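# Move an amber bottle onto the capping machine's riser

## Task

Lift any one amber bottle from the bench and set it down upright on the pale riser on the capping machine's platform, directly beneath the capping head, without knocking over any of the other bottles.

## Robot and tools

Robot: two arms, left_arm and right_arm, each ending in a four-digit hand (index, middle, ring, thumb) with 16 motors. right_arm has a right hand, left_arm a left hand that mirrors it. Bases in the scene frame: left_arm at (-0.012, +0.339, +0.010) m, right_arm at (-0.034, -0.269, 0) m, both turned only slightly about z. A camera stand sits behind the arms. Objects may occasionally get a brief nudge from outside.

Scene frame: origin at table-top height, halfway between the nominal arm bases; +z up, +x out over the table, +y toward the left arm (left/right here are not image sides). All reported positions, orientations and targets use it; offsets use its axes.

execute_actions(actions, cameras). actions is a list of actions; each action is a list of up to 15 rows, one row per 1/30 s control step; if fewer than 15 rows, the last row repeats to fill the action (0.5 s). Each row is one flat list of 48 numbers, all in [-1, 1], covering both arms even if one is idle: left arm dx, dy, dz, rx, ry, rz; left hand 16 hinge numbers; left current_limit, speed; then the same 24 for the right arm. cameras: list of names (cam_high, cam_left_wrist, cam_right_wrist), ["all"], or []; if omitted, images come only with an empty actions list. An unknown name invalidates the call. An empty actions list is a pure look and also shows the scene number.

Arm numbers are offsets, not poses: displacement of the hand point from that arm's Hand target at the start of the action, along scene axes. Scale: 1.0 = 0.6 m for dx, dy, dz and 180 degrees for the rotation vector (rx, ry, rz), which turns the hand about its target position. Every row in an action is measured from the same start, not from the previous row; a new action starts from the new Hand target, so repeating an offset moves further. Translations longer than 1.0 may be scaled back along their direction. Per step, commanded orientation is clipped to within 40 degrees of the measured one. All zeros re-requests the current target. The hand often stops short of its target (friction, weight, contact); send the remaining gap as a new offset. The elbow sags under load, so aim higher. Very small moves may not start. To stop pressing on something, command the target back beyond the hand point. Near the waist axis, small hand moves can swing the whole arm.

Hand numbers are absolute goals, not changes: each maps linearly between a hinge's two stops (degrees at +1, at -1; value where straight). Order: index_mcp, index_abd, index_pip, index_dip, middle_mcp, middle_abd, middle_pip, middle_dip, ring_mcp, ring_abd, ring_pip, ring_dip, thumb_cmc, thumb_axl, thumb_mcp, thumb_ipl. Finger _mcp (-18, +128; +0.75), _pip (-29, +108; +0.58), _dip (-21, +117; +0.70): lower numbers curl toward the palm. _abd (-60, +60; 0.00) sideways, lower away from thumb. thumb_cmc (-20, +120; +0.71): lower brings the thumb in front of the palm. thumb_axl (-27, +140; +0.68) spins the thumb about its own line. thumb_mcp (-69, +109; +0.23), thumb_ipl (-77, +108; +0.17) bend it. To keep a hand unchanged, resend its hand_goal, limit and speed; zeros are real goals. current_limit: -1..+1 maps to 0..550 mA (at least 11 mA); too low may not lift a finger. speed: goals move at (speed+1)/2 of 8.5 rad/s. Start values +0.4 and -0.6; they persist.

Hand geometry (right hand, hand point axes): +z along straight fingers to the tips, +x across the palm away from the thumb, +y out of the palm face (palm at y = -0.062, z -0.110 to -0.049). Knuckles at z = -0.017, straight tips 0.139 m beyond; fingers at y = -0.076, index 0.023 m toward the thumb, middle and ring 0.023 and 0.068 m the other way. Straight thumb tip 0.154 m toward the thumb side at y -0.075, z -0.092. Fingertips (y, z) with mcp/pip/dip all at 0, 30, 60 deg: (-0.076, +0.112), (+0.020, +0.046), (-0.001, -0.049). Thumb_cmc 90 deg: (+0.055, -0.092); plus mcp and ipl 45 deg: (-0.011, -0.008). Rubber caps on the last 3 cm. A rigid mast sits at the wrist: x +0.05..+0.10, z -0.16..-0.11, y up to +0.06; it can collide. For the left hand +x points toward the thumb, so mast x flips sign.

Results: per arm end_effector_position (m), end_effector_quat_wxyz, Hand target (base for next offsets), joint positions, velocities (may read "within noise" or be omitted), torques (include own weight; joints 3 and 4 wrap at ±28 N m), step readings of position, motor temperatures. Per hand: hand_goal, hand_measured, hand_current_ma (positive pushes toward -1), hand_state (moving, goal, blocked, overload), hand_current_limit, hand_speed. Rest offsets of a few cm are normal and not proof of contact. Joint ranges (rad): waist ±2.880, shoulder 0..3.142, elbow 0..3.019, wrist pitch -1.693..1.571, wrist yaw ±1.571, wrist roll ±2.094.

zoom_image(camera, region): enlarges region [x0, y0, x1, y1] in pixels (max 504 x 504) of that camera's newest image; each camera is 672x504. Calibrations (K, distortion, T_world_to_cam) are given; wrist views can lag during motion.

finished_scene(scene): ends the scene, irreversible; the bottle must stay on the riser without the robot.

Avoid: dropping or releasing moving objects, anything leaving the table, hard hits or pushes on fixed or heavy things, arms or hands pressing each other, grips above 495 mA for 5 s (motor cuts out 10 s), and motor heat near 100 C from holding loads or straining against unreachable poses (arm goes limp).

Each tool is called as a command line: name --argument value for each argument, lists and objects as JSON in quotes; but a table of rows of numbers goes row by row, as --pt "numbers of a row", without its own name.

## Session

execute_actions --actions '[]'

Scene clock: 0.00 s.
left_arm: end_effector_position=(+0.2313, -0.0593, +0.1952) hand_goal=(+0.754, +0.000, +0.576, +0.696, +0.754, +0.000, +0.576, +0.696, +0.754, +0.000, +0.576, +0.696, +0.714, +0.678, +0.226, +0.168) hand_measured=(+0.754, +0.000, +0.576, +0.696, +0.754, +0.000, +0.576, +0.696, +0.754, +0.000, +0.576, +0.696, +0.714, +0.678, +0.226, +0.168) hand_current_ma=(+0, +0, +0, +0, +0, +0, +0, +0, +0, +0, +0, +0, +0, +0, +0, +0) hand_state=(goal, goal, goal, goal, goal, goal, overload, goal, goal, goal, goal, goal, goal, goal, goal, goal) hand_current_limit=0.40 hand_speed=-0.60 end_effector_quat_wxyz=(+0.464, +0.821, -0.177, +0.282) | right_arm: end_effector_position=(+0.2376, -0.1286, +0.3249) hand_goal=(+0.754, +0.000, +0.576, +0.696, +0.754, +0.000, +0.576, +0.696, +0.754, +0.000, +0.576, +0.696, +0.714, +0.678, +0.226, +0.168) hand_measured=(+0.754, +0.000, +0.576, +0.696, +0.754, +0.000, +0.576, +0.696, +0.754, +0.000, +0.576, +0.696, +0.714, +0.678, +0.226, +0.168) hand_current_ma=(+0, +0, +0, +0, +0, +0, +0, +0, +0, +0, +0, +0, +0, +0, +0, +0) hand_state=(goal, goal, goal, goal, goal, goal, goal, goal, goal, goal, goal, goal, goal, goal, goal, goal) hand_current_limit=0.40 hand_speed=-0.60 end_effector_quat_wxyz=(+0.155, +0.004, +0.982, +0.105)
Joint positions: left_arm=[-0.736 1.317 0.435 0.411 0.444 0.974] | right_arm=[0.062 0.789 1.012 -1.457 -0.171 -1.42]
Joint velocities: within noise
Joint torques (N m): no reading
Motor temperatures (°C): left_arm=[25 27 30 23 27 23] | right_arm=[27 26 27 21 26 25]
Heat: left arm: hottest elbow 30 °C; right arm: hottest waist 27 °C.
Hand target: left_arm +0.2391, -0.0636, +0.2137; +0.474, +0.807, -0.182, +0.300 | right_arm +0.2413, -0.1254, +0.3473; +0.181, +0.000, +0.977, +0.112

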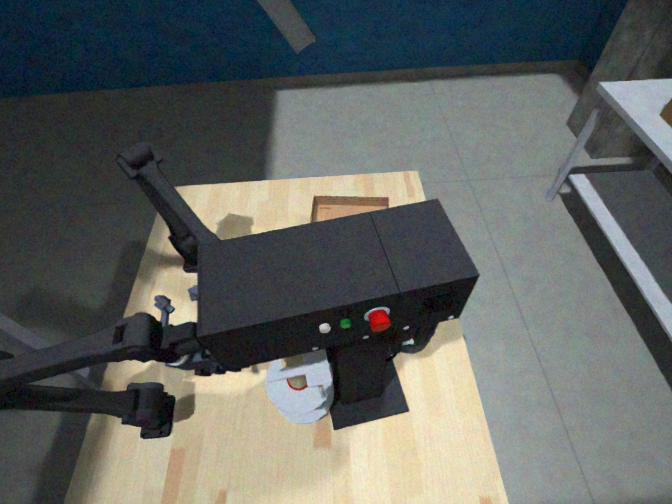

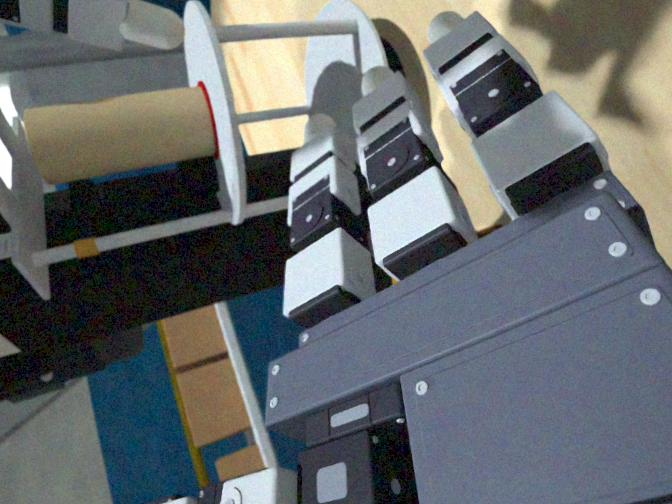

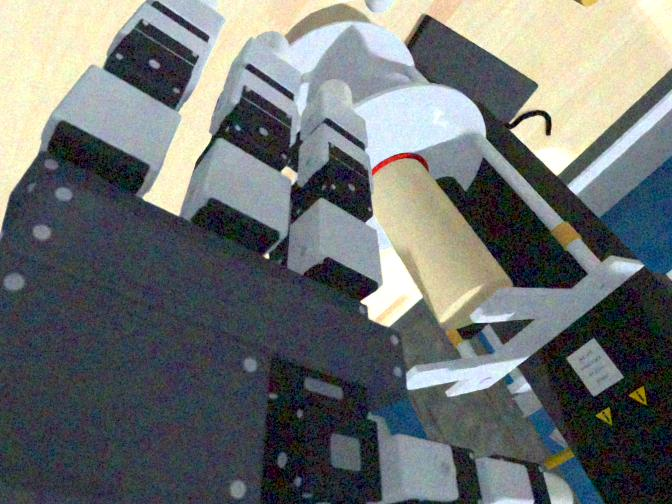

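zoom_image --camera "cam_high" --region '[80, 150, 500, 465]'

zoom_image --camera "cam_left_wrist" --region '[0, 0, 504, 504]'

zoom_image --camera "cam_right_wrist" --region '[168, 0, 672, 504]'

Scaled by 1.200 from the camera's 672x504 image, which has a finer 960x720 frame.

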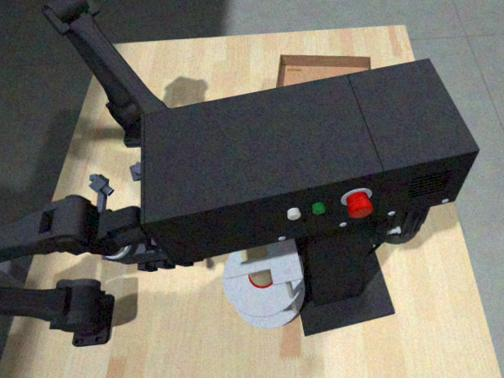

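Scaled by 1.000.

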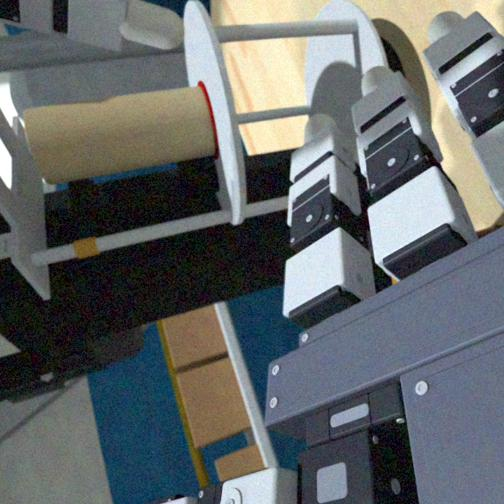

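Scaled by 1.000.

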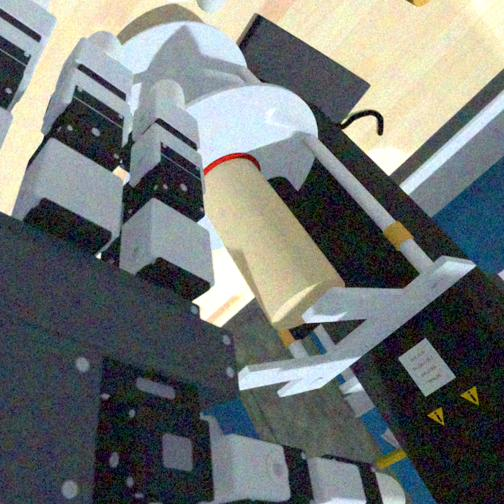

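execute_actions --actions '[[[0,0.1,0.05,0,0,0,0.75,0,0.58,0.7,0.75,0,0.58,0.7,0.75,0,0.58,0.7,0.71,0.68,0.23,0.17,0.4,-0.6,-0.05,-0.05,0.05,0,0,0,0.75,0,0.58,0.7,0.75,0,0.58,0.7,0.75,0,0.58,0.7,0.71,0.68,0.23,0.17,0.4,-0.6]],[[0,0.1,0.05,0,0,0,0.75,0,0.58,0.7,0.75,0,0.58,0.7,0.75,0,0.58,0.7,0.71,0.68,0.23,0.17,0.4,-0.6,-0.05,-0.05,0.05,0,0,0.08,0.75,0,0.58,0.7,0.75,0,0.58,0.7,0.75,0,0.58,0.7,0.71,0.68,0.23,0.17,0.4,-0.6]],[[0,0.1,0,0,0,0,0.75,0,0.58,0.7,0.75,0,0.58,0.7,0.75,0,0.58,0.7,0.71,0.68,0.23,0.17,0.4,-0.6,-0.05,-0.05,0.05,0,0,0.08,0.75,0,0.58,0.7,0.75,0,0.58,0.7,0.75,0,0.58,0.7,0.71,0.68,0.23,0.17,0.4,-0.6]]]' --cameras '["all"]'

Scene clock: 89.83 s.
left_arm: end_effector_position=(+0.2337, +0.1149, +0.2558) hand_goal=(+0.750, +0.000, +0.580, +0.700, +0.750, +0.000, +0.580, +0.700, +0.750, +0.000, +0.580, +0.700, +0.710, +0.680, +0.230, +0.170) hand_measured=(+0.758, -0.002, +0.580, +0.698, +0.758, -0.002, +0.576, +0.698, +0.758, -0.002, +0.580, +0.698, +0.718, +0.678, +0.228, +0.168) hand_current_ma=(+8, -1, +0, -1, +8, -1, +0, -1, +7, -1, +0, -2, +7, -1, -2, -2) hand_state=(goal, goal, goal, goal, goal, goal, overload, goal, goal, goal, goal, goal, goal, goal, goal, goal) hand_current_limit=0.40 hand_speed=-0.60 end_effector_quat_wxyz=(+0.477, +0.814, -0.168, +0.284) | right_arm: end_effector_position=(+0.1525, -0.2160, +0.4149) hand_goal=(+0.750, +0.000, +0.580, +0.700, +0.750, +0.000, +0.580, +0.700, +0.750, +0.000, +0.580, +0.700, +0.710, +0.680, +0.230, +0.170) hand_measured=(+0.750, +0.000, +0.578, +0.698, +0.750, +0.000, +0.578, +0.698, +0.750, +0.000, +0.578, +0.698, +0.712, +0.678, +0.224, +0.168) hand_current_ma=(+0, +0, -3, -4, +0, +0, -3, -4, +1, +0, -3, -4, +2, -4, -14, -5) hand_state=(goal, goal, goal, goal, goal, goal, goal, goal, goal, goal, goal, goal, goal, goal, goal, goal) hand_current_limit=0.40 hand_speed=-0.60 end_effector_quat_wxyz=(+0.261, -0.088, +0.961, -0.017)
Joint positions: left_arm=[-0.127 0.866 0.395 -0.267 0.965 1.383] | right_arm=[-0.43 0.619 1.231 -1.69 -0.201 -2.082]
Joint torques (N m): left_arm=[1.73 -2.2 11.04 1.06 0.97 0.16] | right_arm=[2.96 1.85 13.39 1.14 -0.1 -0.19]
Motor temperatures (°C): left_arm=[25 27 35 22 26 22] | right_arm=[26 25 36 21 25 24]
Heat: left arm: hottest elbow 35 °C; right arm: hottest elbow 36 °C.
Hand target: left_arm +0.2391, +0.1164, +0.2737; +0.474, +0.807, -0.182, +0.300 | right_arm +0.1513, -0.2154, +0.4373; +0.147, -0.243, +0.947, +0.154
Off the commanded pose: left_arm 0.019 m, 3 deg | right_arm 0.022 m, 30 deg.
joint sent to its limit (right arm) — joint 4 (wrist pitch), lower limit; joint 6 (wrist roll), lower limit. The joint targets are off in position and orientation.
Step readings (end_effector_position of left_arm | right_arm):
0: (+0.2313, -0.0593, +0.1952) | (+0.2376, -0.1286, +0.3249)
1: (+0.2308, -0.0594, +0.1954) | (+0.2376, -0.1286, +0.3249)
2: (+0.2296, -0.0583, +0.1975) | (+0.2361, -0.1283, +0.3246)
4: (+0.2271, -0.0499, +0.2056) | (+0.2280, -0.1295, +0.3241)
8: (+0.2353, -0.0223, +0.2311) | (+0.2173, -0.1459, +0.3299)
15: (+0.2405, -0.0055, +0.2421) | (+0.2121, -0.1552, +0.3463)
16: (+0.2397, -0.0050, +0.2410) | (+0.2116, -0.1555, +0.3469)
17: (+0.2365, -0.0043, +0.2404) | (+0.2077, -0.1540, +0.3477)
19: (+0.2288, +0.0059, +0.2451) | (+0.1992, -0.1561, +0.3546)
23: (+0.2378, +0.0364, +0.2623) | (+0.1944, -0.1771, +0.3735)
30: (+0.2378, +0.0556, +0.2623) | (+0.1857, -0.1845, +0.3839)
31: (+0.2375, +0.0562, +0.2615) | (+0.1852, -0.1850, +0.3837)
32: (+0.2338, +0.0569, +0.2613) | (+0.1840, -0.1858, +0.3826)
34: (+0.2280, +0.0675, +0.2648) | (+0.1811, -0.1904, +0.3823)
38: (+0.2422, +0.0983, +0.2690) | (+0.1708, -0.2042, +0.3944)
45: (+0.2396, +0.1143, +0.2616) | (+0.1517, -0.2106, +0.4164)
camera_calibration:
cam_left_wrist: T_world_to_cam=[[-0.264452, 0.345629, -0.900337, 0.217582], [0.436367, 0.875422, 0.207893, -0.298071], [0.860028, -0.3379, -0.382328, 0.0565937], [0, 0, 0, 1]] pos_world=[0.138936, 0.204859, 0.279501]
cam_right_wrist: T_world_to_cam=[[0.546423, 0.758582, 0.35493, -0.0325577], [0.0508383, -0.453054, 0.890033, -0.526583], [0.835965, -0.468291, -0.286124, 0.0112541], [0, 0, 0, 1]] pos_world=[0.0351528, -0.208603, 0.483452]

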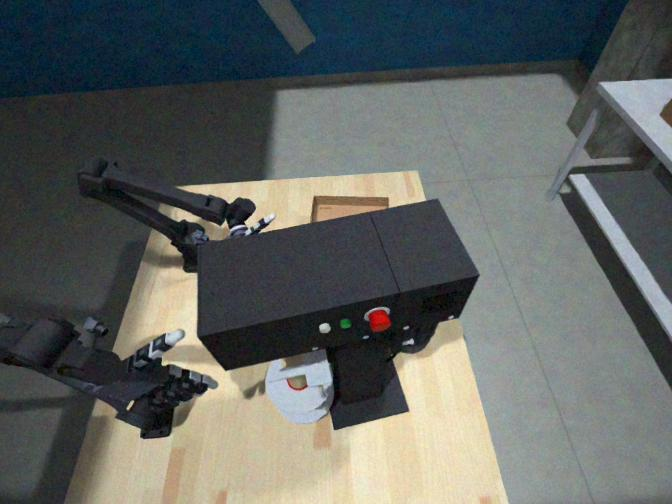

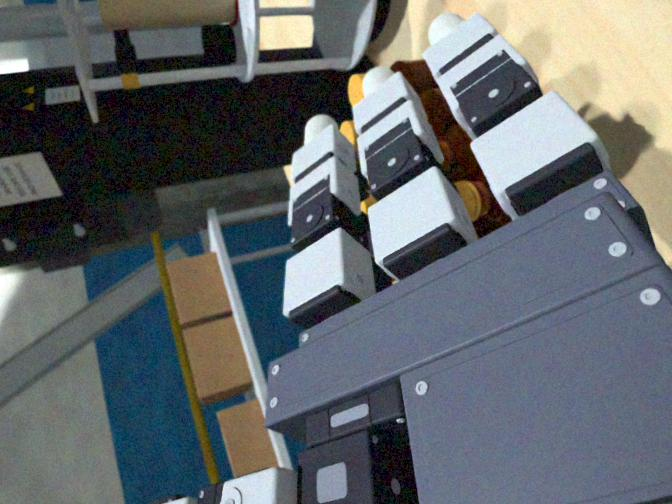

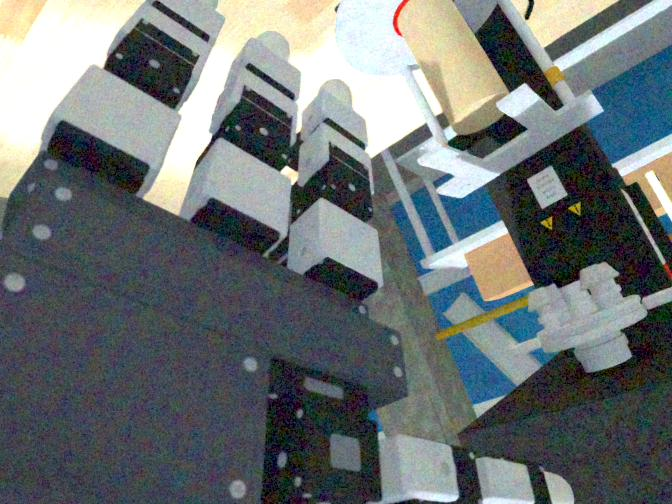

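execute_actions --actions '[[[0,0.08,0.06,0,0,-0.07,0.75,0,0.58,0.7,0.75,0,0.58,0.7,0.75,0,0.58,0.7,0.71,0.68,0.23,0.17,0.4,-0.6,0,0,-0.08,0,0,0,0.75,0,0.58,0.7,0.75,0,0.58,0.7,0.75,0,0.58,0.7,0.71,0.68,0.23,0.17,0.4,-0.6]],[[-0.05,0.08,0.06,0,0,-0.07,0.75,0,0.58,0.7,0.75,0,0.58,0.7,0.75,0,0.58,0.7,0.71,0.68,0.23,0.17,0.4,-0.6,0,0,-0.08,0,0,-0.04,0.75,0,0.58,0.7,0.75,0,0.58,0.7,0.75,0,0.58,0.7,0.71,0.68,0.23,0.17,0.4,-0.6]]]' --cameras '["cam_left_wrist","cam_right_wrist"]'

Scene clock: 114.03 s.
left_arm: end_effector_position=(+0.2118, +0.2080, +0.3340) hand_goal=(+0.750, +0.000, +0.580, +0.700, +0.750, +0.000, +0.580, +0.700, +0.750, +0.000, +0.580, +0.700, +0.710, +0.680, +0.230, +0.170) hand_measured=(+0.758, -0.002, +0.580, +0.698, +0.758, -0.002, +0.578, +0.698, +0.758, -0.002, +0.580, +0.698, +0.718, +0.678, +0.228, +0.168) hand_current_ma=(+9, -1, +0, -1, +9, -1, +0, -1, +9, -1, +0, -1, +7, -1, -1, -2) hand_state=(goal, goal, goal, goal, goal, goal, overload, goal, goal, goal, goal, goal, goal, goal, goal, goal) hand_current_limit=0.40 hand_speed=-0.60 end_effector_quat_wxyz=(+0.567, +0.728, -0.183, +0.340) | right_arm: end_effector_position=(+0.1511, -0.2138, +0.3375) hand_goal=(+0.750, +0.000, +0.580, +0.700, +0.750, +0.000, +0.580, +0.700, +0.750, +0.000, +0.580, +0.700, +0.710, +0.680, +0.230, +0.170) hand_measured=(+0.750, +0.000, +0.578, +0.698, +0.750, +0.000, +0.578, +0.698, +0.750, +0.000, +0.578, +0.698, +0.712, +0.678, +0.224, +0.168) hand_current_ma=(+0, +0, -3, -4, +0, +0, -3, -4, +0, +0, -3, -4, +2, -4, -14, -5) hand_state=(goal, goal, goal, goal, goal, goal, goal, goal, goal, goal, goal, goal, goal, goal, goal, goal) hand_current_limit=0.40 hand_speed=-0.60 end_effector_quat_wxyz=(+0.171, -0.082, +0.981, +0.032)
Joint positions: left_arm=[0.269 0.898 0.556 -0.94 1.439 2.066] | right_arm=[-0.424 0.639 1.043 -1.69 -0.206 -2.082]
Joint torques (N m): left_arm=[1.73 -2.73 9.24 0.25 1.56 0.16] | right_arm=[0.67 0.38 9.95 0.79 -0.46 -0.21]
Heat: left arm: hottest elbow 38 °C; right arm: hottest elbow 35 °C.
Hand target: left_arm +0.2091, +0.2124, +0.3457; +0.528, +0.748, -0.354, +0.190 | right_arm +0.1513, -0.2154, +0.3413; +0.156, -0.183, +0.960, +0.144
Off the commanded pose: left_arm 0.013 m, 27 deg | right_arm 0.004 m, 18 deg.
joint sent to its limit (left arm) — joint 6 (wrist roll), upper limit. The joint targets are off in position and orientation.
joint sent to its limit (right arm) — joint 4 (wrist pitch), lower limit; joint 6 (wrist roll), lower limit. The joint targets are off in position and orientation.
Step readings (end_effector_position of left_arm | right_arm):
0: (+0.2335, +0.1148, +0.2557) | (+0.1525, -0.2160, +0.4149)
1: (+0.2331, +0.1151, +0.2563) | (+0.1525, -0.2160, +0.4149)
2: (+0.2278, +0.1165, +0.2597) | (+0.1524, -0.2168, +0.4143)
4: (+0.2192, +0.1251, +0.2710) | (+0.1519, -0.2174, +0.4118)
8: (+0.2326, +0.1506, +0.2873) | (+0.1510, -0.2163, +0.3965)
15: (+0.2367, +0.1617, +0.2924) | (+0.1513, -0.2143, +0.3878)
16: (+0.2350, +0.1616, +0.2923) | (+0.1513, -0.2143, +0.3878)
17: (+0.2312, +0.1624, +0.2958) | (+0.1513, -0.2136, +0.3858)
19: (+0.2239, +0.1696, +0.3072) | (+0.1504, -0.2110, +0.3749)
23: (+0.2194, +0.1899, +0.3202) | (+0.1488, -0.2101, +0.3451)
30: (+0.2131, +0.2058, +0.3330) | (+0.1515, -0.2137, +0.3370)
camera_calibration:
cam_left_wrist: T_world_to_cam=[[-0.135225, 0.128023, -0.982509, 0.295457], [0.465531, 0.883557, 0.0510575, -0.341914], [0.87464, -0.450484, -0.179078, 0.0891939], [0, 0, 0, 1]] pos_world=[0.121112, 0.304456, 0.323719]
cam_right_wrist: T_world_to_cam=[[0.604175, 0.736427, 0.304379, -0.00252759], [0.220227, -0.521415, 0.824394, -0.474719], [0.765815, -0.431046, -0.477208, 0.074309], [0, 0, 0, 1]] pos_world=[0.0491663, -0.213634, 0.427586]
Images, in order (width x height): cam_left_wrist 672x504, cam_right_wrist 672x504.

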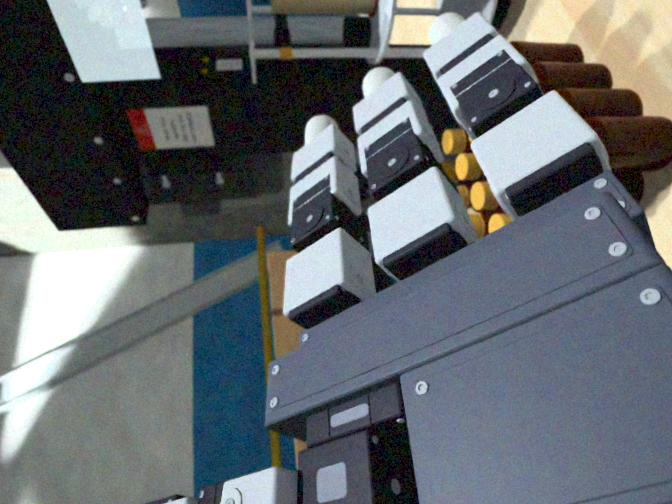

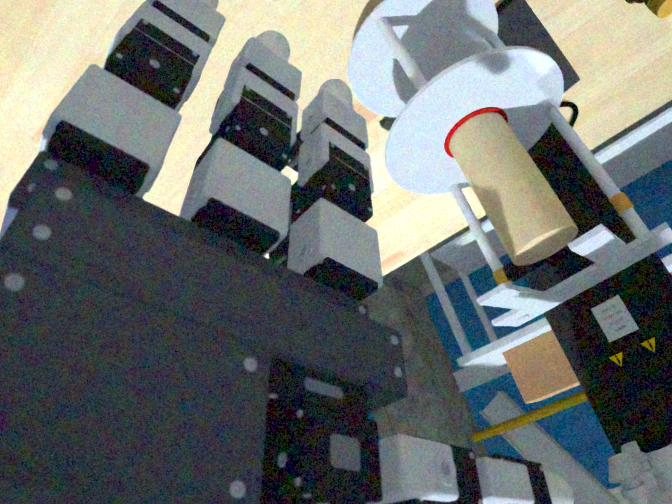

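execute_actions --actions '[[[0,0,0,0,0,0.07,0.75,0,0.58,0.7,0.75,0,0.58,0.7,0.75,0,0.58,0.7,0.71,0.68,0.23,0.17,0.4,-0.6,0,0,-0.1,0,-0.1,0,0.75,0,0.58,0.7,0.75,0,0.58,0.7,0.75,0,0.58,0.7,0.71,0.68,0.23,0.17,0.4,-0.6]],[[0,0,0,0,0,0,0.75,0,0.58,0.7,0.75,0,0.58,0.7,0.75,0,0.58,0.7,0.71,0.68,0.23,0.17,0.4,-0.6,0,0,-0.1,0,-0.1,0,0.75,0,0.58,0.7,0.75,0,0.58,0.7,0.75,0,0.58,0.7,0.71,0.68,0.23,0.17,0.4,-0.6]]]' --cameras '["all"]'

Scene clock: 152.00 s.
left_arm: end_effector_position=(+0.2072, +0.2080, +0.3261) hand_goal=(+0.750, +0.000, +0.580, +0.700, +0.750, +0.000, +0.580, +0.700, +0.750, +0.000, +0.580, +0.700, +0.710, +0.680, +0.230, +0.170) hand_measured=(+0.758, -0.002, +0.580, +0.698, +0.758, -0.002, +0.578, +0.698, +0.758, -0.002, +0.580, +0.698, +0.718, +0.678, +0.228, +0.168) hand_current_ma=(+9, -1, +0, -1, +9, -1, +0, -1, +9, -1, +0, -1, +7, -1, -1, -2) hand_state=(goal, goal, goal, goal, goal, goal, overload, goal, goal, goal, goal, goal, goal, goal, goal, goal) hand_current_limit=0.40 hand_speed=-0.60 end_effector_quat_wxyz=(+0.529, +0.774, -0.145, +0.316) | right_arm: end_effector_position=(+0.1476, -0.2120, +0.2126) hand_goal=(+0.750, +0.000, +0.580, +0.700, +0.750, +0.000, +0.580, +0.700, +0.750, +0.000, +0.580, +0.700, +0.710, +0.680, +0.230, +0.170) hand_measured=(+0.750, +0.000, +0.578, +0.698, +0.750, +0.000, +0.578, +0.698, +0.750, +0.000, +0.578, +0.698, +0.712, +0.678, +0.224, +0.168) hand_current_ma=(-1, +0, -3, -4, +0, +0, -3, -4, -1, +0, -3, -4, +1, -4, -14, -5) hand_state=(goal, goal, goal, goal, goal, goal, goal, goal, goal, goal, goal, goal, goal, goal, goal, goal) hand_current_limit=0.40 hand_speed=-0.60 end_effector_quat_wxyz=(+0.381, -0.079, +0.920, -0.050)
Joint positions: left_arm=[0.31 0.825 0.556 -1.08 1.321 2.066] | right_arm=[-0.504 0.117 0.504 -1.211 -0.286 -2.083]
Joint torques (N m): left_arm=[1.73 -2.02 11.74 0.2 0.92 0.15] | right_arm=[0.67 3.14 10.56 2.97 -0.47 -0.16]
Heat: left arm: hottest elbow 39 °C; right arm: hottest elbow 35 °C.
Hand target: left_arm +0.2091, +0.2124, +0.3457; +0.504, +0.782, -0.270, +0.246 | right_arm +0.1513, -0.2154, +0.2213; +0.445, -0.218, +0.865, +0.081
Off the commanded pose: left_arm 0.020 m, 17 deg | right_arm 0.010 m, 24 deg.
joint sent to its limit (left arm) — joint 6 (wrist roll), upper limit. The joint targets are off in position and orientation.
joint sent to its limit (right arm) — joint 6 (wrist roll), lower limit. The joint targets are off in position and orientation.
Step readings (end_effector_position of left_arm | right_arm):
0: (+0.2118, +0.2080, +0.3340) | (+0.1511, -0.2138, +0.3375)
1: (+0.2118, +0.2080, +0.3341) | (+0.1510, -0.2137, +0.3369)
2: (+0.2113, +0.2075, +0.3335) | (+0.1522, -0.2139, +0.3335)
4: (+0.2103, +0.2056, +0.3303) | (+0.1549, -0.2147, +0.3151)
8: (+0.2074, +0.2064, +0.3302) | (+0.1447, -0.2102, +0.2762)
15: (+0.2074, +0.2087, +0.3282) | (+0.1437, -0.2088, +0.2758)
16: (+0.2074, +0.2086, +0.3280) | (+0.1446, -0.2089, +0.2759)
17: (+0.2074, +0.2085, +0.3277) | (+0.1478, -0.2099, +0.2734)
19: (+0.2075, +0.2084, +0.3272) | (+0.1531, -0.2125, +0.2551)
23: (+0.2075, +0.2082, +0.3264) | (+0.1445, -0.2087, +0.2156)
30: (+0.2073, +0.2080, +0.3261) | (+0.1458, -0.2101, +0.2141)
camera_calibration:
cam_left_wrist: T_world_to_cam=[[-0.238689, 0.203701, -0.949491, 0.281886], [0.40836, 0.908155, 0.0921768, -0.346042], [0.881062, -0.365733, -0.29995, 0.112271], [0, 0, 0, 1]] pos_world=[0.109675, 0.2979, 0.333221]
cam_right_wrist: T_world_to_cam=[[0.458345, 0.763449, 0.455044, 0.0315382], [-0.19105, -0.415389, 0.889355, -0.300723], [0.867997, -0.494568, -0.0445343, -0.102318], [0, 0, 0, 1]] pos_world=[0.0169033, -0.199598, 0.248542]

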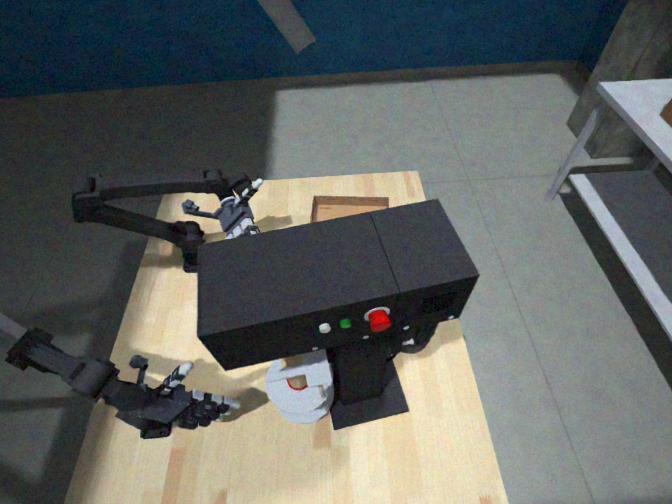

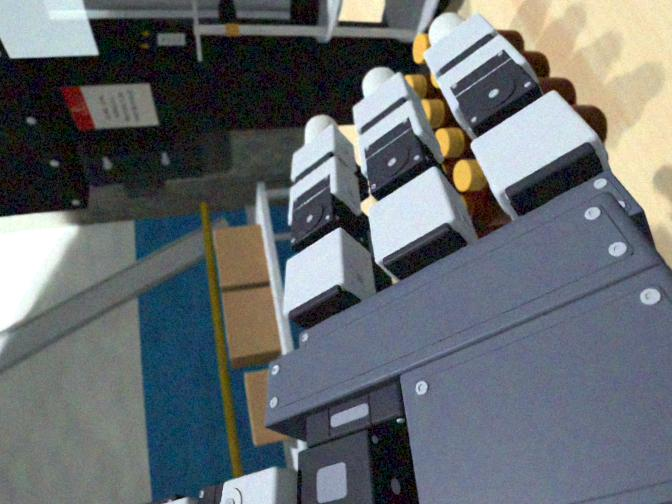

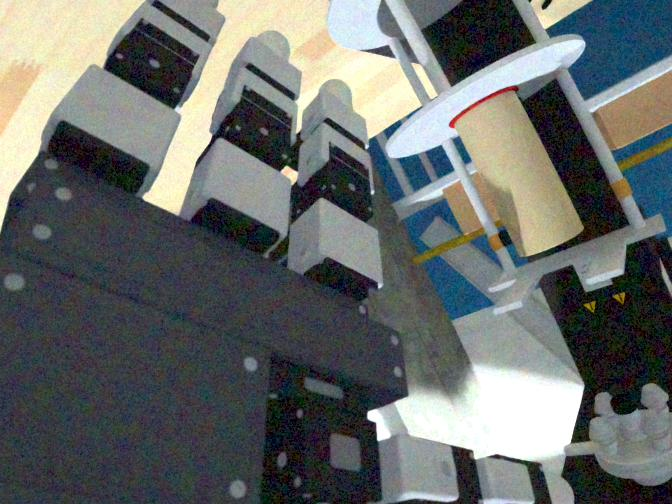

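zoom_image --camera "cam_right_wrist" --region '[372, 204, 672, 504]'

zoom_image --camera "cam_high" --region '[220, 300, 430, 450]'

zoom_image --camera "cam_left_wrist" --region '[280, 0, 672, 290]'

Scaled by 1.680 from the camera's 672x504 image, which has a finer 960x720 frame.

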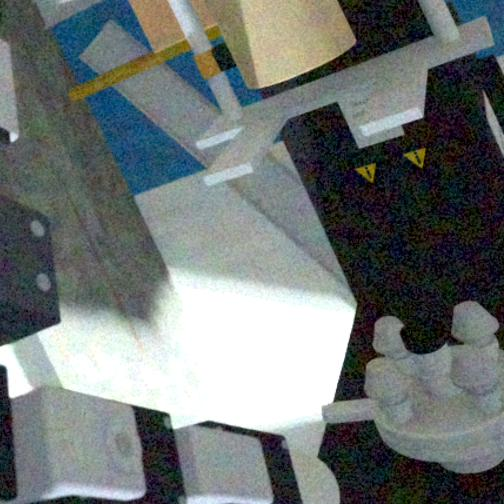

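Scaled by 2.400 from the camera's 672x504 image, which has a finer 960x720 frame.

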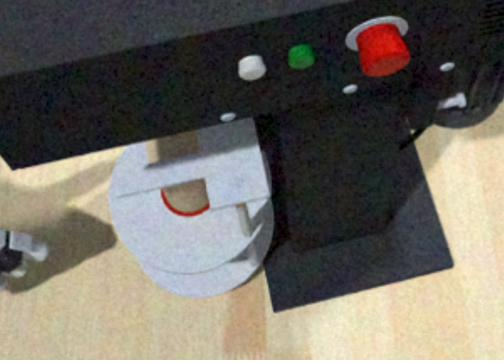

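Scaled by 1.286 from the camera's 672x504 image, which has a finer 960x720 frame.

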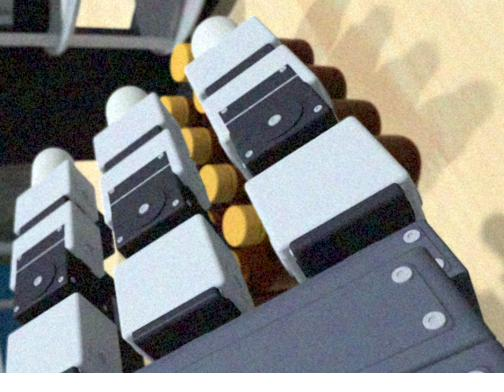

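execute_actions --actions '[[[-0.02,0.12,0.03,0,0,0.1,0.75,0,0.58,0.7,0.75,0,0.58,0.7,0.75,0,0.58,0.7,0.71,0.68,0.23,0.17,0.4,-0.6,0,0.05,0.1,0.08,0.14,0,0.75,0,0.58,0.7,0.75,0,0.58,0.7,0.75,0,0.58,0.7,0.71,0.68,0.23,0.17,0.4,-0.6]],[[-0.02,0.12,0.03,0,0,0.1,0.75,0,0.58,0.7,0.75,0,0.58,0.7,0.75,0,0.58,0.7,0.71,0.68,0.23,0.17,0.4,-0.6,-0.03,0.12,0.1,0,0,0.15,0.75,0,0.58,0.7,0.75,0,0.58,0.7,0.75,0,0.58,0.7,0.71,0.68,0.23,0.17,0.4,-0.6]],[[-0.02,0.08,0.03,0,0,0.1,0.75,0,0.58,0.7,0.75,0,0.58,0.7,0.75,0,0.58,0.7,0.71,0.68,0.23,0.17,0.4,-0.6,-0.03,0.12,0.07,0,0,0.13,0.75,0,0.58,0.7,0.75,0,0.58,0.7,0.75,0,0.58,0.7,0.71,0.68,0.23,0.17,0.4,-0.6]]]' --cameras '["all"]'

Scene clock: 246.33 s.
left_arm: end_effector_position=(+0.1979, +0.3712, +0.3798) hand_goal=(+0.750, +0.000, +0.580, +0.700, +0.750, +0.000, +0.580, +0.700, +0.750, +0.000, +0.580, +0.700, +0.710, +0.680, +0.230, +0.170) hand_measured=(+0.758, -0.002, +0.580, +0.698, +0.758, -0.002, +0.580, +0.698, +0.758, -0.002, +0.580, +0.698, +0.718, +0.678, +0.228, +0.168) hand_current_ma=(+8, -1, +0, -1, +8, -1, +0, -1, +7, -1, +0, -1, +7, -1, -1, -1) hand_state=(goal, goal, goal, goal, goal, goal, overload, goal, goal, goal, goal, goal, goal, goal, goal, goal) hand_current_limit=0.40 hand_speed=-0.60 end_effector_quat_wxyz=(+0.326, +0.739, +0.192, +0.557) | right_arm: end_effector_position=(+0.1083, -0.0451, +0.3524) hand_goal=(+0.750, +0.000, +0.580, +0.700, +0.750, +0.000, +0.580, +0.700, +0.750, +0.000, +0.580, +0.700, +0.710, +0.680, +0.230, +0.170) hand_measured=(+0.754, +0.000, +0.580, +0.698, +0.754, +0.000, +0.580, +0.698, +0.754, +0.000, +0.580, +0.698, +0.714, +0.678, +0.224, +0.168) hand_current_ma=(+6, -1, +0, -3, +5, -1, +0, -3, +5, -1, -1, -3, +7, -4, -12, -5) hand_state=(goal, goal, goal, goal, goal, goal, goal, goal, goal, goal, goal, goal, goal, goal, goal, goal) hand_current_limit=0.40 hand_speed=-0.60 end_effector_quat_wxyz=(+0.131, -0.409, +0.855, +0.289)
Joint positions: left_arm=[1.243 0.507 0.556 -1.252 1.39 1.984] | right_arm=[0.26 0.823 0.995 -1.532 -0.616 -2.085]
Joint torques (N m): left_arm=[1.73 1.08 9.89 0.5 1.51 -0.05] | right_arm=[2.9 -2.96 14.95 1.7 -0.94 -0.19]
Motor temperatures (°C): left_arm=[25 26 45 21 26 22] | right_arm=[26 25 36 21 25 23]
Heat: left arm: hottest elbow 45 °C; right arm: hottest elbow 36 °C.
Hand target: left_arm +0.1959, +0.3740, +0.3913; +0.329, +0.734, +0.195, +0.561 | right_arm +0.1153, -0.0414, +0.3833; +0.145, -0.519, +0.777, +0.326
Off the commanded pose: left_arm 0.012 m, 1 deg | right_arm 0.032 m, 16 deg.
led back after a hold (left arm): the arm was led back toward your command in small steps, so it may still be short of it.
joint sent to its limit (right arm) — joint 6 (wrist roll), lower limit. The joint targets are off in position and orientation.
Step readings (end_effector_position of left_arm | right_arm):
0: (+0.2072, +0.2080, +0.3261) | (+0.1476, -0.2120, +0.2126)
1: (+0.2068, +0.2079, +0.3263) | (+0.1475, -0.2113, +0.2131)
2: (+0.2065, +0.2087, +0.3266) | (+0.1465, -0.2065, +0.2155)
4: (+0.2072, +0.2190, +0.3301) | (+0.1433, -0.1931, +0.2260)
8: (+0.2099, +0.2505, +0.3415) | (+0.1558, -0.1912, +0.2513)
15: (+0.2048, +0.2725, +0.3590) | (+0.1545, -0.1856, +0.2564)
16: (+0.2043, +0.2744, +0.3606) | (+0.1525, -0.1842, +0.2567)
17: (+0.2037, +0.2761, +0.3615) | (+0.1503, -0.1820, +0.2588)
19: (+0.2055, +0.2890, +0.3631) | (+0.1414, -0.1671, +0.2692)
23: (+0.2076, +0.3259, +0.3695) | (+0.1225, -0.1345, +0.3021)
24: (+0.2069, +0.3313, +0.3714) | (+0.1210, -0.1291, +0.3092) HELD (not all sent) left_arm
30: (+0.2064, +0.3310, +0.3720) | (+0.1229, -0.1159, +0.3176) HELD (not all sent) left_arm
31: (+0.2063, +0.3297, +0.3720) | (+0.1236, -0.1151, +0.3165)
32: (+0.2064, +0.3284, +0.3717) | (+0.1242, -0.1139, +0.3166)
34: (+0.2064, +0.3266, +0.3711) | (+0.1203, -0.1019, +0.3239)
38: (+0.2063, +0.3397, +0.3709) | (+0.1042, -0.0709, +0.3485)
45: (+0.1992, +0.3666, +0.3791) | (+0.1070, -0.0482, +0.3531)
HELD (not all sent) left_arm: steps 24 to 30.
pose unreachable (left arm): on one or more control steps of this call, first in action 1 (counted from 0), this arm could not follow its commanded pose, so it was not sent that pose on those steps. It may still have moved: this result reports where it is.
cause: moving toward the commanded pose would bring two parts of the arm too close to each other (joints 4 (wrist pitch) to 6 (wrist roll) lie between them).
camera_calibration:
cam_left_wrist: T_world_to_cam=[[-0.22016, -0.0322282, -0.974931, 0.390955], [-0.49091, 0.867325, 0.0821867, -0.298371], [0.842934, 0.496698, -0.206771, -0.151731], [0, 0, 0, 1]] pos_world=[0.0674982, 0.346749, 0.374303]
cam_right_wrist: T_world_to_cam=[[0.0000829747, 0.786319, 0.617821, -0.148241], [0.67296, -0.457033, 0.581589, -0.350192], [0.739679, 0.415721, -0.529199, 0.246212], [0, 0, 0, 1]] pos_world=[0.0535595, -0.145841, 0.425549]

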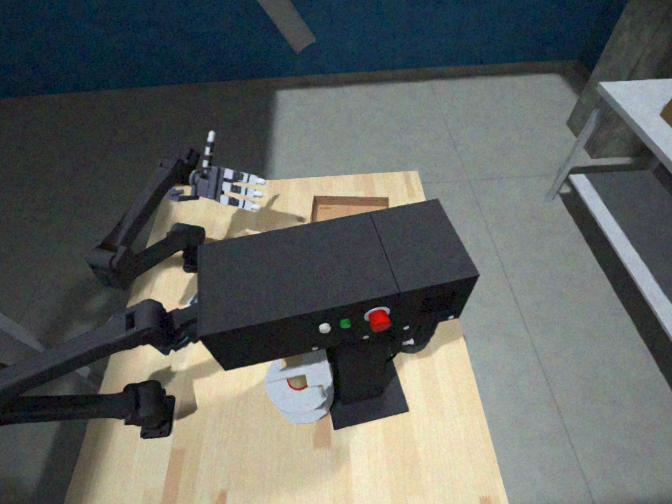

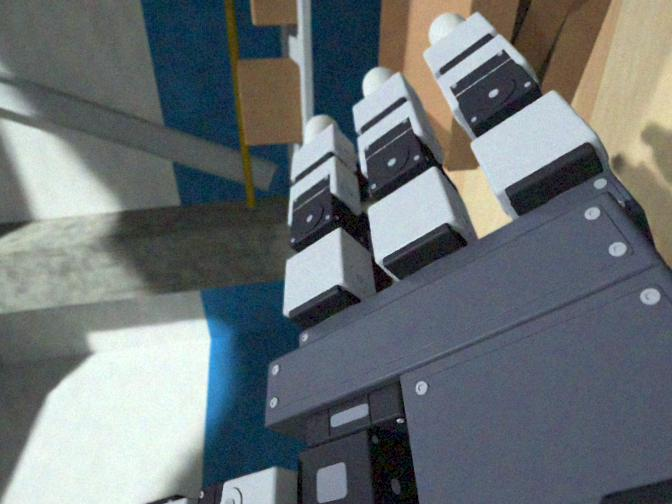

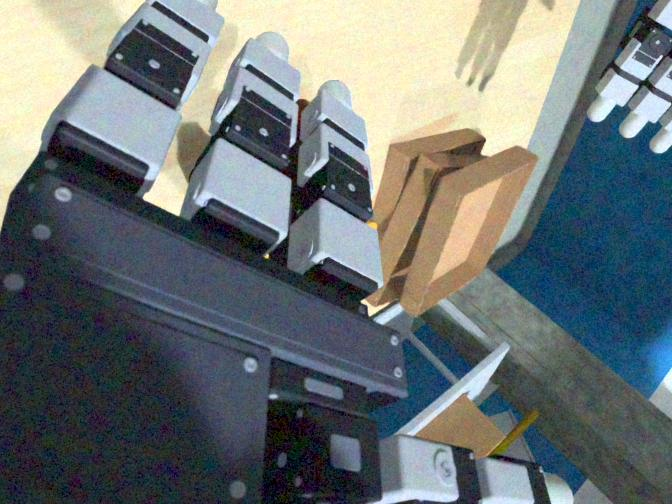

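execute_actions --actions '[[[0,0,0,0,0,0,0.75,0,0.58,0.7,0.75,0,0.58,0.7,0.75,0,0.58,0.7,0.71,0.68,0.23,0.17,0.4,-0.6,-0.02,0.02,0.02,0,0,-0.1,0.75,0,0.58,0.7,0.75,0,0.58,0.7,0.75,0,0.58,0.7,0.71,0.68,0.23,0.17,0.4,-0.6]],[[0,0,0,0,0,0,0.75,0,0.58,0.7,0.75,0,0.58,0.7,0.75,0,0.58,0.7,0.71,0.68,0.23,0.17,0.4,-0.6,-0.02,0.02,0.02,0,0,-0.1,0.75,0,0.58,0.7,0.75,0,0.58,0.7,0.75,0,0.58,0.7,0.71,0.68,0.23,0.17,0.4,-0.6]]]' --cameras '["cam_right_wrist"]'

zoom_image --camera "cam_right_wrist" --region '[250, 0, 672, 400]'

Scene clock: 256.57 s.
left_arm: end_effector_position=(+0.1976, +0.3707, +0.3804) hand_goal=(+0.750, +0.000, +0.580, +0.700, +0.750, +0.000, +0.580, +0.700, +0.750, +0.000, +0.580, +0.700, +0.710, +0.680, +0.230, +0.170) hand_measured=(+0.758, -0.002, +0.580, +0.698, +0.758, -0.002, +0.580, +0.698, +0.758, -0.002, +0.580, +0.698, +0.718, +0.678, +0.228, +0.168) hand_current_ma=(+8, -1, +0, -1, +8, -1, +0, -1, +7, -1, +0, -1, +7, -1, -1, -1) hand_state=(goal, goal, goal, goal, goal, goal, overload, goal, goal, goal, goal, goal, goal, goal, goal, goal) hand_current_limit=0.40 hand_speed=-0.60 end_effector_quat_wxyz=(+0.332, +0.737, +0.198, +0.554) | right_arm: end_effector_position=(+0.0839, -0.0245, +0.4004) hand_goal=(+0.750, +0.000, +0.580, +0.700, +0.750, +0.000, +0.580, +0.700, +0.750, +0.000, +0.580, +0.700, +0.710, +0.680, +0.230, +0.170) hand_measured=(+0.754, +0.000, +0.580, +0.698, +0.754, +0.000, +0.580, +0.698, +0.754, +0.000, +0.580, +0.698, +0.714, +0.678, +0.224, +0.168) hand_current_ma=(+5, -1, +0, -3, +5, -1, +0, -3, +6, -1, -1, -3, +7, -4, -12, -5) hand_state=(goal, goal, goal, goal, goal, goal, goal, goal, goal, goal, goal, goal, goal, goal, goal, goal) hand_current_limit=0.40 hand_speed=-0.60 end_effector_quat_wxyz=(+0.230, -0.266, +0.899, +0.261)
Joint positions: left_arm=[1.243 0.507 0.556 -1.27 1.393 1.984] | right_arm=[0.559 0.556 0.992 -1.368 -0.333 -1.425]
Joint torques (N m): left_arm=[1.73 1.61 10.13 0.31 1.52 0.15] | right_arm=[2.96 1.08 10.21 2.8 -0.14 0.24]
Heat: left arm: hottest elbow 44 °C; right arm: hottest elbow 37 °C.
Hand target: left_arm +0.1959, +0.3740, +0.3913; +0.329, +0.734, +0.195, +0.561 | right_arm +0.0913, -0.0174, +0.4073; +0.239, -0.253, +0.899, +0.265
Off the commanded pose: left_arm 0.011 m, 1 deg | right_arm 0.012 m, 2 deg.
Step readings (end_effector_position of left_arm | right_arm):
0: (+0.1979, +0.3712, +0.3798) | (+0.1083, -0.0451, +0.3524)
1: (+0.1979, +0.3712, +0.3798) | (+0.1083, -0.0451, +0.3524)
2: (+0.1978, +0.3711, +0.3800) | (+0.1086, -0.0448, +0.3525)
4: (+0.1977, +0.3710, +0.3803) | (+0.1097, -0.0435, +0.3558)
8: (+0.1976, +0.3709, +0.3804) | (+0.1026, -0.0400, +0.3652)
15: (+0.1976, +0.3708, +0.3804) | (+0.0950, -0.0353, +0.3717)
16: (+0.1976, +0.3708, +0.3804) | (+0.0955, -0.0348, +0.3717)
17: (+0.1976, +0.3707, +0.3804) | (+0.0983, -0.0343, +0.3704)
19: (+0.1976, +0.3707, +0.3804) | (+0.1038, -0.0329, +0.3719)
23: (+0.1976, +0.3707, +0.3804) | (+0.0923, -0.0306, +0.3889)
30: (+0.1976, +0.3707, +0.3804) | (+0.0768, -0.0280, +0.4012)
camera_calibration:
cam_right_wrist: T_world_to_cam=[[0.200316, 0.722474, 0.661744, -0.229993], [0.413943, -0.674598, 0.611203, -0.34762], [0.887989, 0.151491, -0.434195, 0.224223], [0, 0, 0, 1]] pos_world=[-0.00914181, -0.102307, 0.462019]
Images, in order (width x height): cam_right_wrist 672x504.

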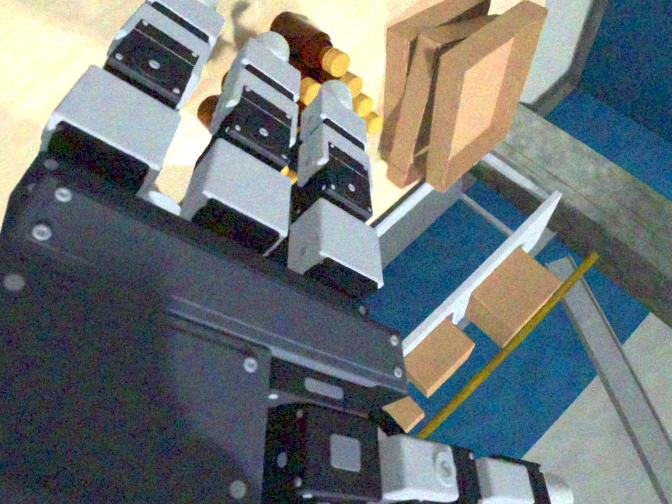

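Scaled by 1.194 from the camera's 672x504 image, which has a finer 960x720 frame.

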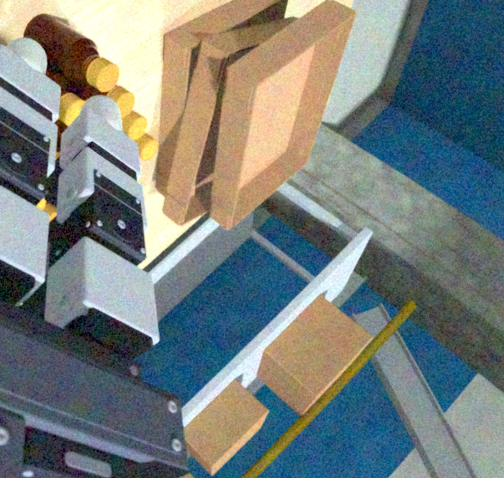

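execute_actions --actions '[[[0,0,0,0,0,0,0.75,0,0.58,0.7,0.75,0,0.58,0.7,0.75,0,0.58,0.7,0.71,0.68,0.23,0.17,0.4,-0.6,0,0.03,0,0,0,-0.1,0.75,0,0.58,0.7,0.75,0,0.58,0.7,0.75,0,0.58,0.7,0.71,0.68,0.23,0.17,0.4,-0.6]],[[0,0,0,0,0,0,0.75,0,0.58,0.7,0.75,0,0.58,0.7,0.75,0,0.58,0.7,0.71,0.68,0.23,0.17,0.4,-0.6,0,0.03,0.0,0,0,-0.06,0.75,0,0.58,0.7,0.75,0,0.58,0.7,0.75,0,0.58,0.7,0.71,0.68,0.23,0.17,0.4,-0.6]]]' --cameras '["cam_right_wrist"]'

zoom_image --camera "cam_right_wrist" --region '[280, 0, 672, 300]'

Scene clock: 265.83 s.
left_arm: end_effector_position=(+0.1976, +0.3707, +0.3804) hand_goal=(+0.750, +0.000, +0.580, +0.700, +0.750, +0.000, +0.580, +0.700, +0.750, +0.000, +0.580, +0.700, +0.710, +0.680, +0.230, +0.170) hand_measured=(+0.758, -0.002, +0.580, +0.698, +0.758, -0.002, +0.580, +0.698, +0.758, -0.002, +0.580, +0.698, +0.718, +0.678, +0.228, +0.168) hand_current_ma=(+8, -1, +0, -1, +8, -1, +0, -1, +7, -1, +0, -1, +7, -1, -1, -1) hand_state=(goal, goal, goal, goal, goal, goal, overload, goal, goal, goal, goal, goal, goal, goal, goal, goal) hand_current_limit=0.40 hand_speed=-0.60 end_effector_quat_wxyz=(+0.332, +0.737, +0.198, +0.554) | right_arm: end_effector_position=(+0.0888, +0.0169, +0.3791) hand_goal=(+0.750, +0.000, +0.580, +0.700, +0.750, +0.000, +0.580, +0.700, +0.750, +0.000, +0.580, +0.700, +0.710, +0.680, +0.230, +0.170) hand_measured=(+0.752, +0.000, +0.580, +0.698, +0.752, +0.000, +0.580, +0.698, +0.754, +0.000, +0.580, +0.698, +0.714, +0.678, +0.224, +0.168) hand_current_ma=(+4, -1, +0, -3, +4, -1, +0, -3, +5, -1, +0, -3, +6, -4, -12, -5) hand_state=(goal, goal, goal, goal, goal, goal, goal, goal, goal, goal, goal, goal, goal, goal, goal, goal) hand_current_limit=0.40 hand_speed=-0.60 end_effector_quat_wxyz=(+0.290, -0.045, +0.938, +0.182)
Joint positions: left_arm=[1.243 0.507 0.556 -1.27 1.393 1.984] | right_arm=[1.327 0.608 0.964 -1.385 0.464 -0.42]
Joint torques (N m): left_arm=[1.73 1.61 10.14 0.31 1.52 0.15] | right_arm=[2.9 0.21 14.01 1.13 0.68 0.24]
Heat: left arm: hottest elbow 44 °C; right arm: hottest elbow 37 °C.
Hand target: left_arm +0.1959, +0.3740, +0.3913; +0.329, +0.734, +0.195, +0.561 | right_arm +0.0913, +0.0186, +0.4073; +0.297, -0.022, +0.934, +0.197
Off the commanded pose: left_arm 0.011 m, 1 deg | right_arm 0.028 m, 3 deg.
Step readings (end_effector_position of left_arm | right_arm):
0: (+0.1976, +0.3707, +0.3804) | (+0.0839, -0.0245, +0.4004)
1: (+0.1976, +0.3707, +0.3804) | (+0.0845, -0.0243, +0.4005)
2: (+0.1976, +0.3707, +0.3804) | (+0.0892, -0.0245, +0.3991)
4: (+0.1976, +0.3707, +0.3804) | (+0.0976, -0.0221, +0.3938)
8: (+0.1976, +0.3707, +0.3804) | (+0.0859, -0.0116, +0.3884)
15: (+0.1976, +0.3707, +0.3804) | (+0.0826, -0.0054, +0.3922)
16: (+0.1976, +0.3707, +0.3804) | (+0.0834, -0.0049, +0.3926)
17: (+0.1976, +0.3707, +0.3804) | (+0.0862, -0.0053, +0.3930)
19: (+0.1976, +0.3707, +0.3804) | (+0.0923, -0.0048, +0.3946)
23: (+0.1976, +0.3707, +0.3804) | (+0.0830, +0.0083, +0.3943)
30: (+0.1976, +0.3707, +0.3804) | (+0.0839, +0.0182, +0.3831)
camera_calibration:
cam_right_wrist: T_world_to_cam=[[0.510933, 0.563911, 0.648808, -0.266777], [0.0416265, -0.770106, 0.636556, -0.283739], [0.858612, -0.29823, -0.416946, 0.207992], [0, 0, 0, 1]] pos_world=[-0.030468, -0.0060416, 0.440424]
Images, in order (width x height): cam_right_wrist 672x504.

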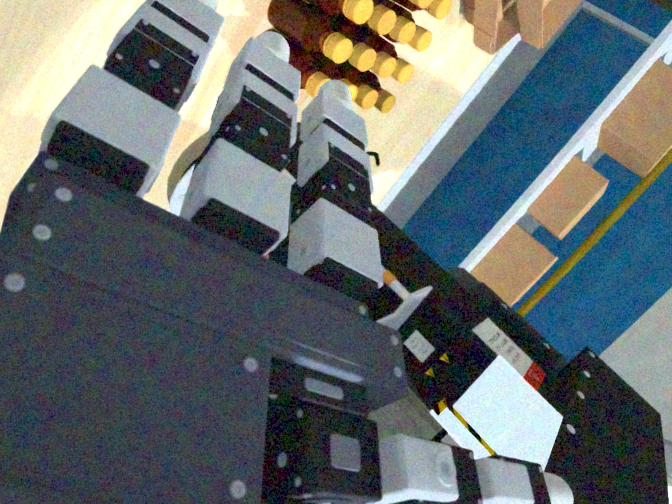

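Scaled by 1.286 from the camera's 672x504 image, which has a finer 960x720 frame.

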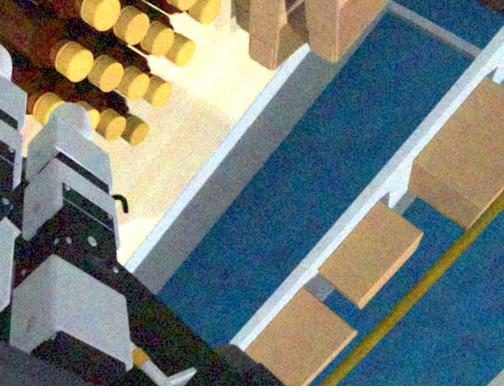

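execute_actions --actions '[[[0,0,0,0,0,0,0.75,0,0.58,0.7,0.75,0,0.58,0.7,0.75,0,0.58,0.7,0.71,0.68,0.23,0.17,0.4,-0.6,0.02,-0.1,0.03,0,0,-0.03,0.75,0,0.58,0.7,0.75,0,0.58,0.7,0.75,0,0.58,0.7,0.71,0.68,0.23,0.17,0.4,-0.6]],[[0,0,0,0,0,0,0.75,0,0.58,0.7,0.75,0,0.58,0.7,0.75,0,0.58,0.7,0.71,0.68,0.23,0.17,0.4,-0.6,0.05,-0.15,0.0,0,0,-0.03,0.75,0,0.58,0.7,0.75,0,0.58,0.7,0.75,0,0.58,0.7,0.71,0.68,0.23,0.17,0.4,-0.6]],[[0,0,0,0,0,0,0.75,0,0.58,0.7,0.75,0,0.58,0.7,0.75,0,0.58,0.7,0.71,0.68,0.23,0.17,0.4,-0.6,0.1,-0.15,-0.02,0,0,0,0.75,0,0.58,0.7,0.75,0,0.58,0.7,0.75,0,0.58,0.7,0.71,0.68,0.23,0.17,0.4,-0.6]]]' --cameras '["cam_right_wrist"]'

zoom_image --camera "cam_right_wrist" --region '[340, 0, 672, 330]'

Scene clock: 337.93 s.
left_arm: end_effector_position=(+0.1976, +0.3707, +0.3804) hand_goal=(+0.750, +0.000, +0.580, +0.700, +0.750, +0.000, +0.580, +0.700, +0.750, +0.000, +0.580, +0.700, +0.710, +0.680, +0.230, +0.170) hand_measured=(+0.758, -0.002, +0.580, +0.698, +0.758, -0.002, +0.580, +0.698, +0.758, -0.002, +0.580, +0.698, +0.718, +0.678, +0.228, +0.168) hand_current_ma=(+8, -1, +0, -1, +8, -1, +0, -1, +7, -1, +0, -1, +7, -1, -1, -1) hand_state=(goal, goal, goal, goal, goal, goal, overload, goal, goal, goal, goal, goal, goal, goal, goal, goal) hand_current_limit=0.40 hand_speed=-0.60 end_effector_quat_wxyz=(+0.332, +0.737, +0.198, +0.554) | right_arm: end_effector_position=(+0.1853, -0.2226, +0.4037) hand_goal=(+0.750, +0.000, +0.580, +0.700, +0.750, +0.000, +0.580, +0.700, +0.750, +0.000, +0.580, +0.700, +0.710, +0.680, +0.230, +0.170) hand_measured=(+0.752, -0.002, +0.580, +0.698, +0.752, -0.002, +0.580, +0.698, +0.752, -0.002, +0.580, +0.698, +0.712, +0.678, +0.224, +0.168) hand_current_ma=(+2, -1, +0, -3, +2, -2, +0, -3, +2, -2, +0, -3, +3, -4, -12, -5) hand_state=(goal, goal, goal, goal, goal, goal, goal, goal, goal, goal, goal, goal, goal, goal, goal, goal) hand_current_limit=0.40 hand_speed=-0.60 end_effector_quat_wxyz=(+0.365, +0.236, +0.900, +0.019)
Joint positions: left_arm=[1.243 0.507 0.556 -1.27 1.393 1.984] | right_arm=[0.039 0.375 0.994 -1.463 0.199 -1.045]
Joint torques (N m): left_arm=[1.73 1.61 10.14 0.29 1.52 0.15] | right_arm=[0.73 4.13 10.19 3.02 0.01 -0.21]
Motor temperatures (°C): left_arm=[24 25 43 21 28 22] | right_arm=[26 24 41 21 25 22]
Heat: left arm: hottest elbow 43 °C; right arm: hottest elbow 41 °C.
Hand target: left_arm +0.1959, +0.3740, +0.3913; +0.329, +0.734, +0.195, +0.561 | right_arm +0.1933, -0.2214, +0.4133; +0.314, +0.066, +0.932, +0.168
Off the commanded pose: left_arm 0.011 m, 1 deg | right_arm 0.013 m, 27 deg.
Step readings (end_effector_position of left_arm | right_arm):
0: (+0.1976, +0.3707, +0.3804) | (+0.0888, +0.0169, +0.3791)
1: (+0.1976, +0.3707, +0.3804) | (+0.0888, +0.0169, +0.3791)
2: (+0.1976, +0.3707, +0.3804) | (+0.0895, +0.0148, +0.3765)
4: (+0.1976, +0.3707, +0.3804) | (+0.0908, +0.0054, +0.3721)
8: (+0.1976, +0.3707, +0.3804) | (+0.0930, -0.0201, +0.3740)
15: (+0.1976, +0.3707, +0.3804) | (+0.0980, -0.0400, +0.3951)
16: (+0.1976, +0.3707, +0.3804) | (+0.0980, -0.0403, +0.3956)
17: (+0.1976, +0.3707, +0.3804) | (+0.0979, -0.0421, +0.3943)
19: (+0.1976, +0.3707, +0.3804) | (+0.1055, -0.0550, +0.3911)
23: (+0.1976, +0.3707, +0.3804) | (+0.1222, -0.1033, +0.4026)
30: (+0.1976, +0.3707, +0.3804) | (+0.1282, -0.1380, +0.4061)
31: (+0.1976, +0.3707, +0.3804) | (+0.1290, -0.1384, +0.4054)
32: (+0.1976, +0.3707, +0.3804) | (+0.1322, -0.1420, +0.4048)
34: (+0.1976, +0.3707, +0.3804) | (+0.1453, -0.1617, +0.4057)
38: (+0.1976, +0.3707, +0.3804) | (+0.1678, -0.2091, +0.4088)
45: (+0.1976, +0.3707, +0.3804) | (+0.1812, -0.2234, +0.4097)
camera_calibration:
cam_right_wrist: T_world_to_cam=[[0.728504, 0.223694, 0.647489, -0.312532], [-0.460626, -0.539652, 0.704698, -0.370989], [0.507056, -0.811626, -0.290099, -0.0364147], [0, 0, 0, 1]] pos_world=[0.0752582, -0.159848, 0.453233]
Images, in order (width x height): cam_right_wrist 672x504.

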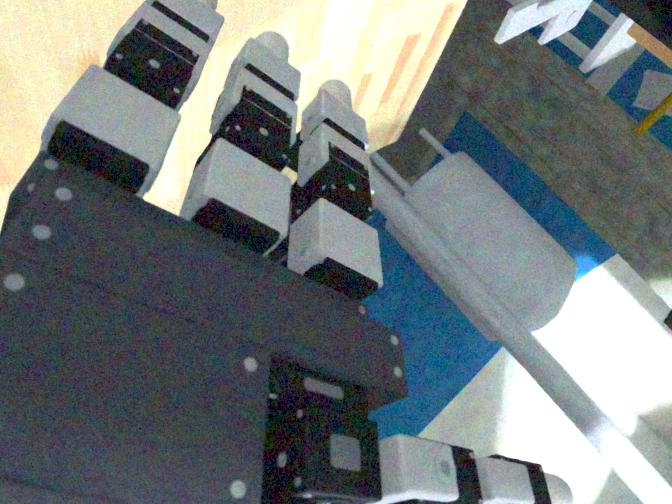

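Scaled by 1.518 from the camera's 672x504 image, which has a finer 960x720 frame.

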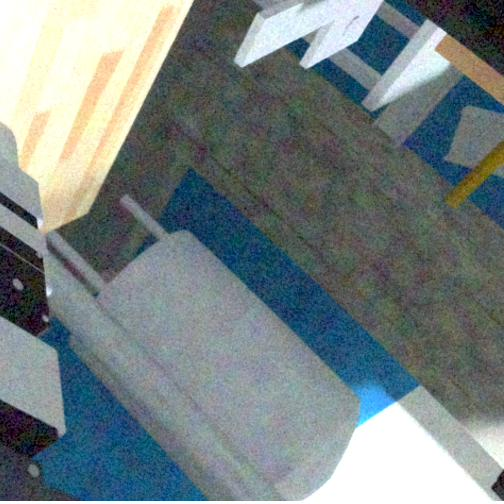

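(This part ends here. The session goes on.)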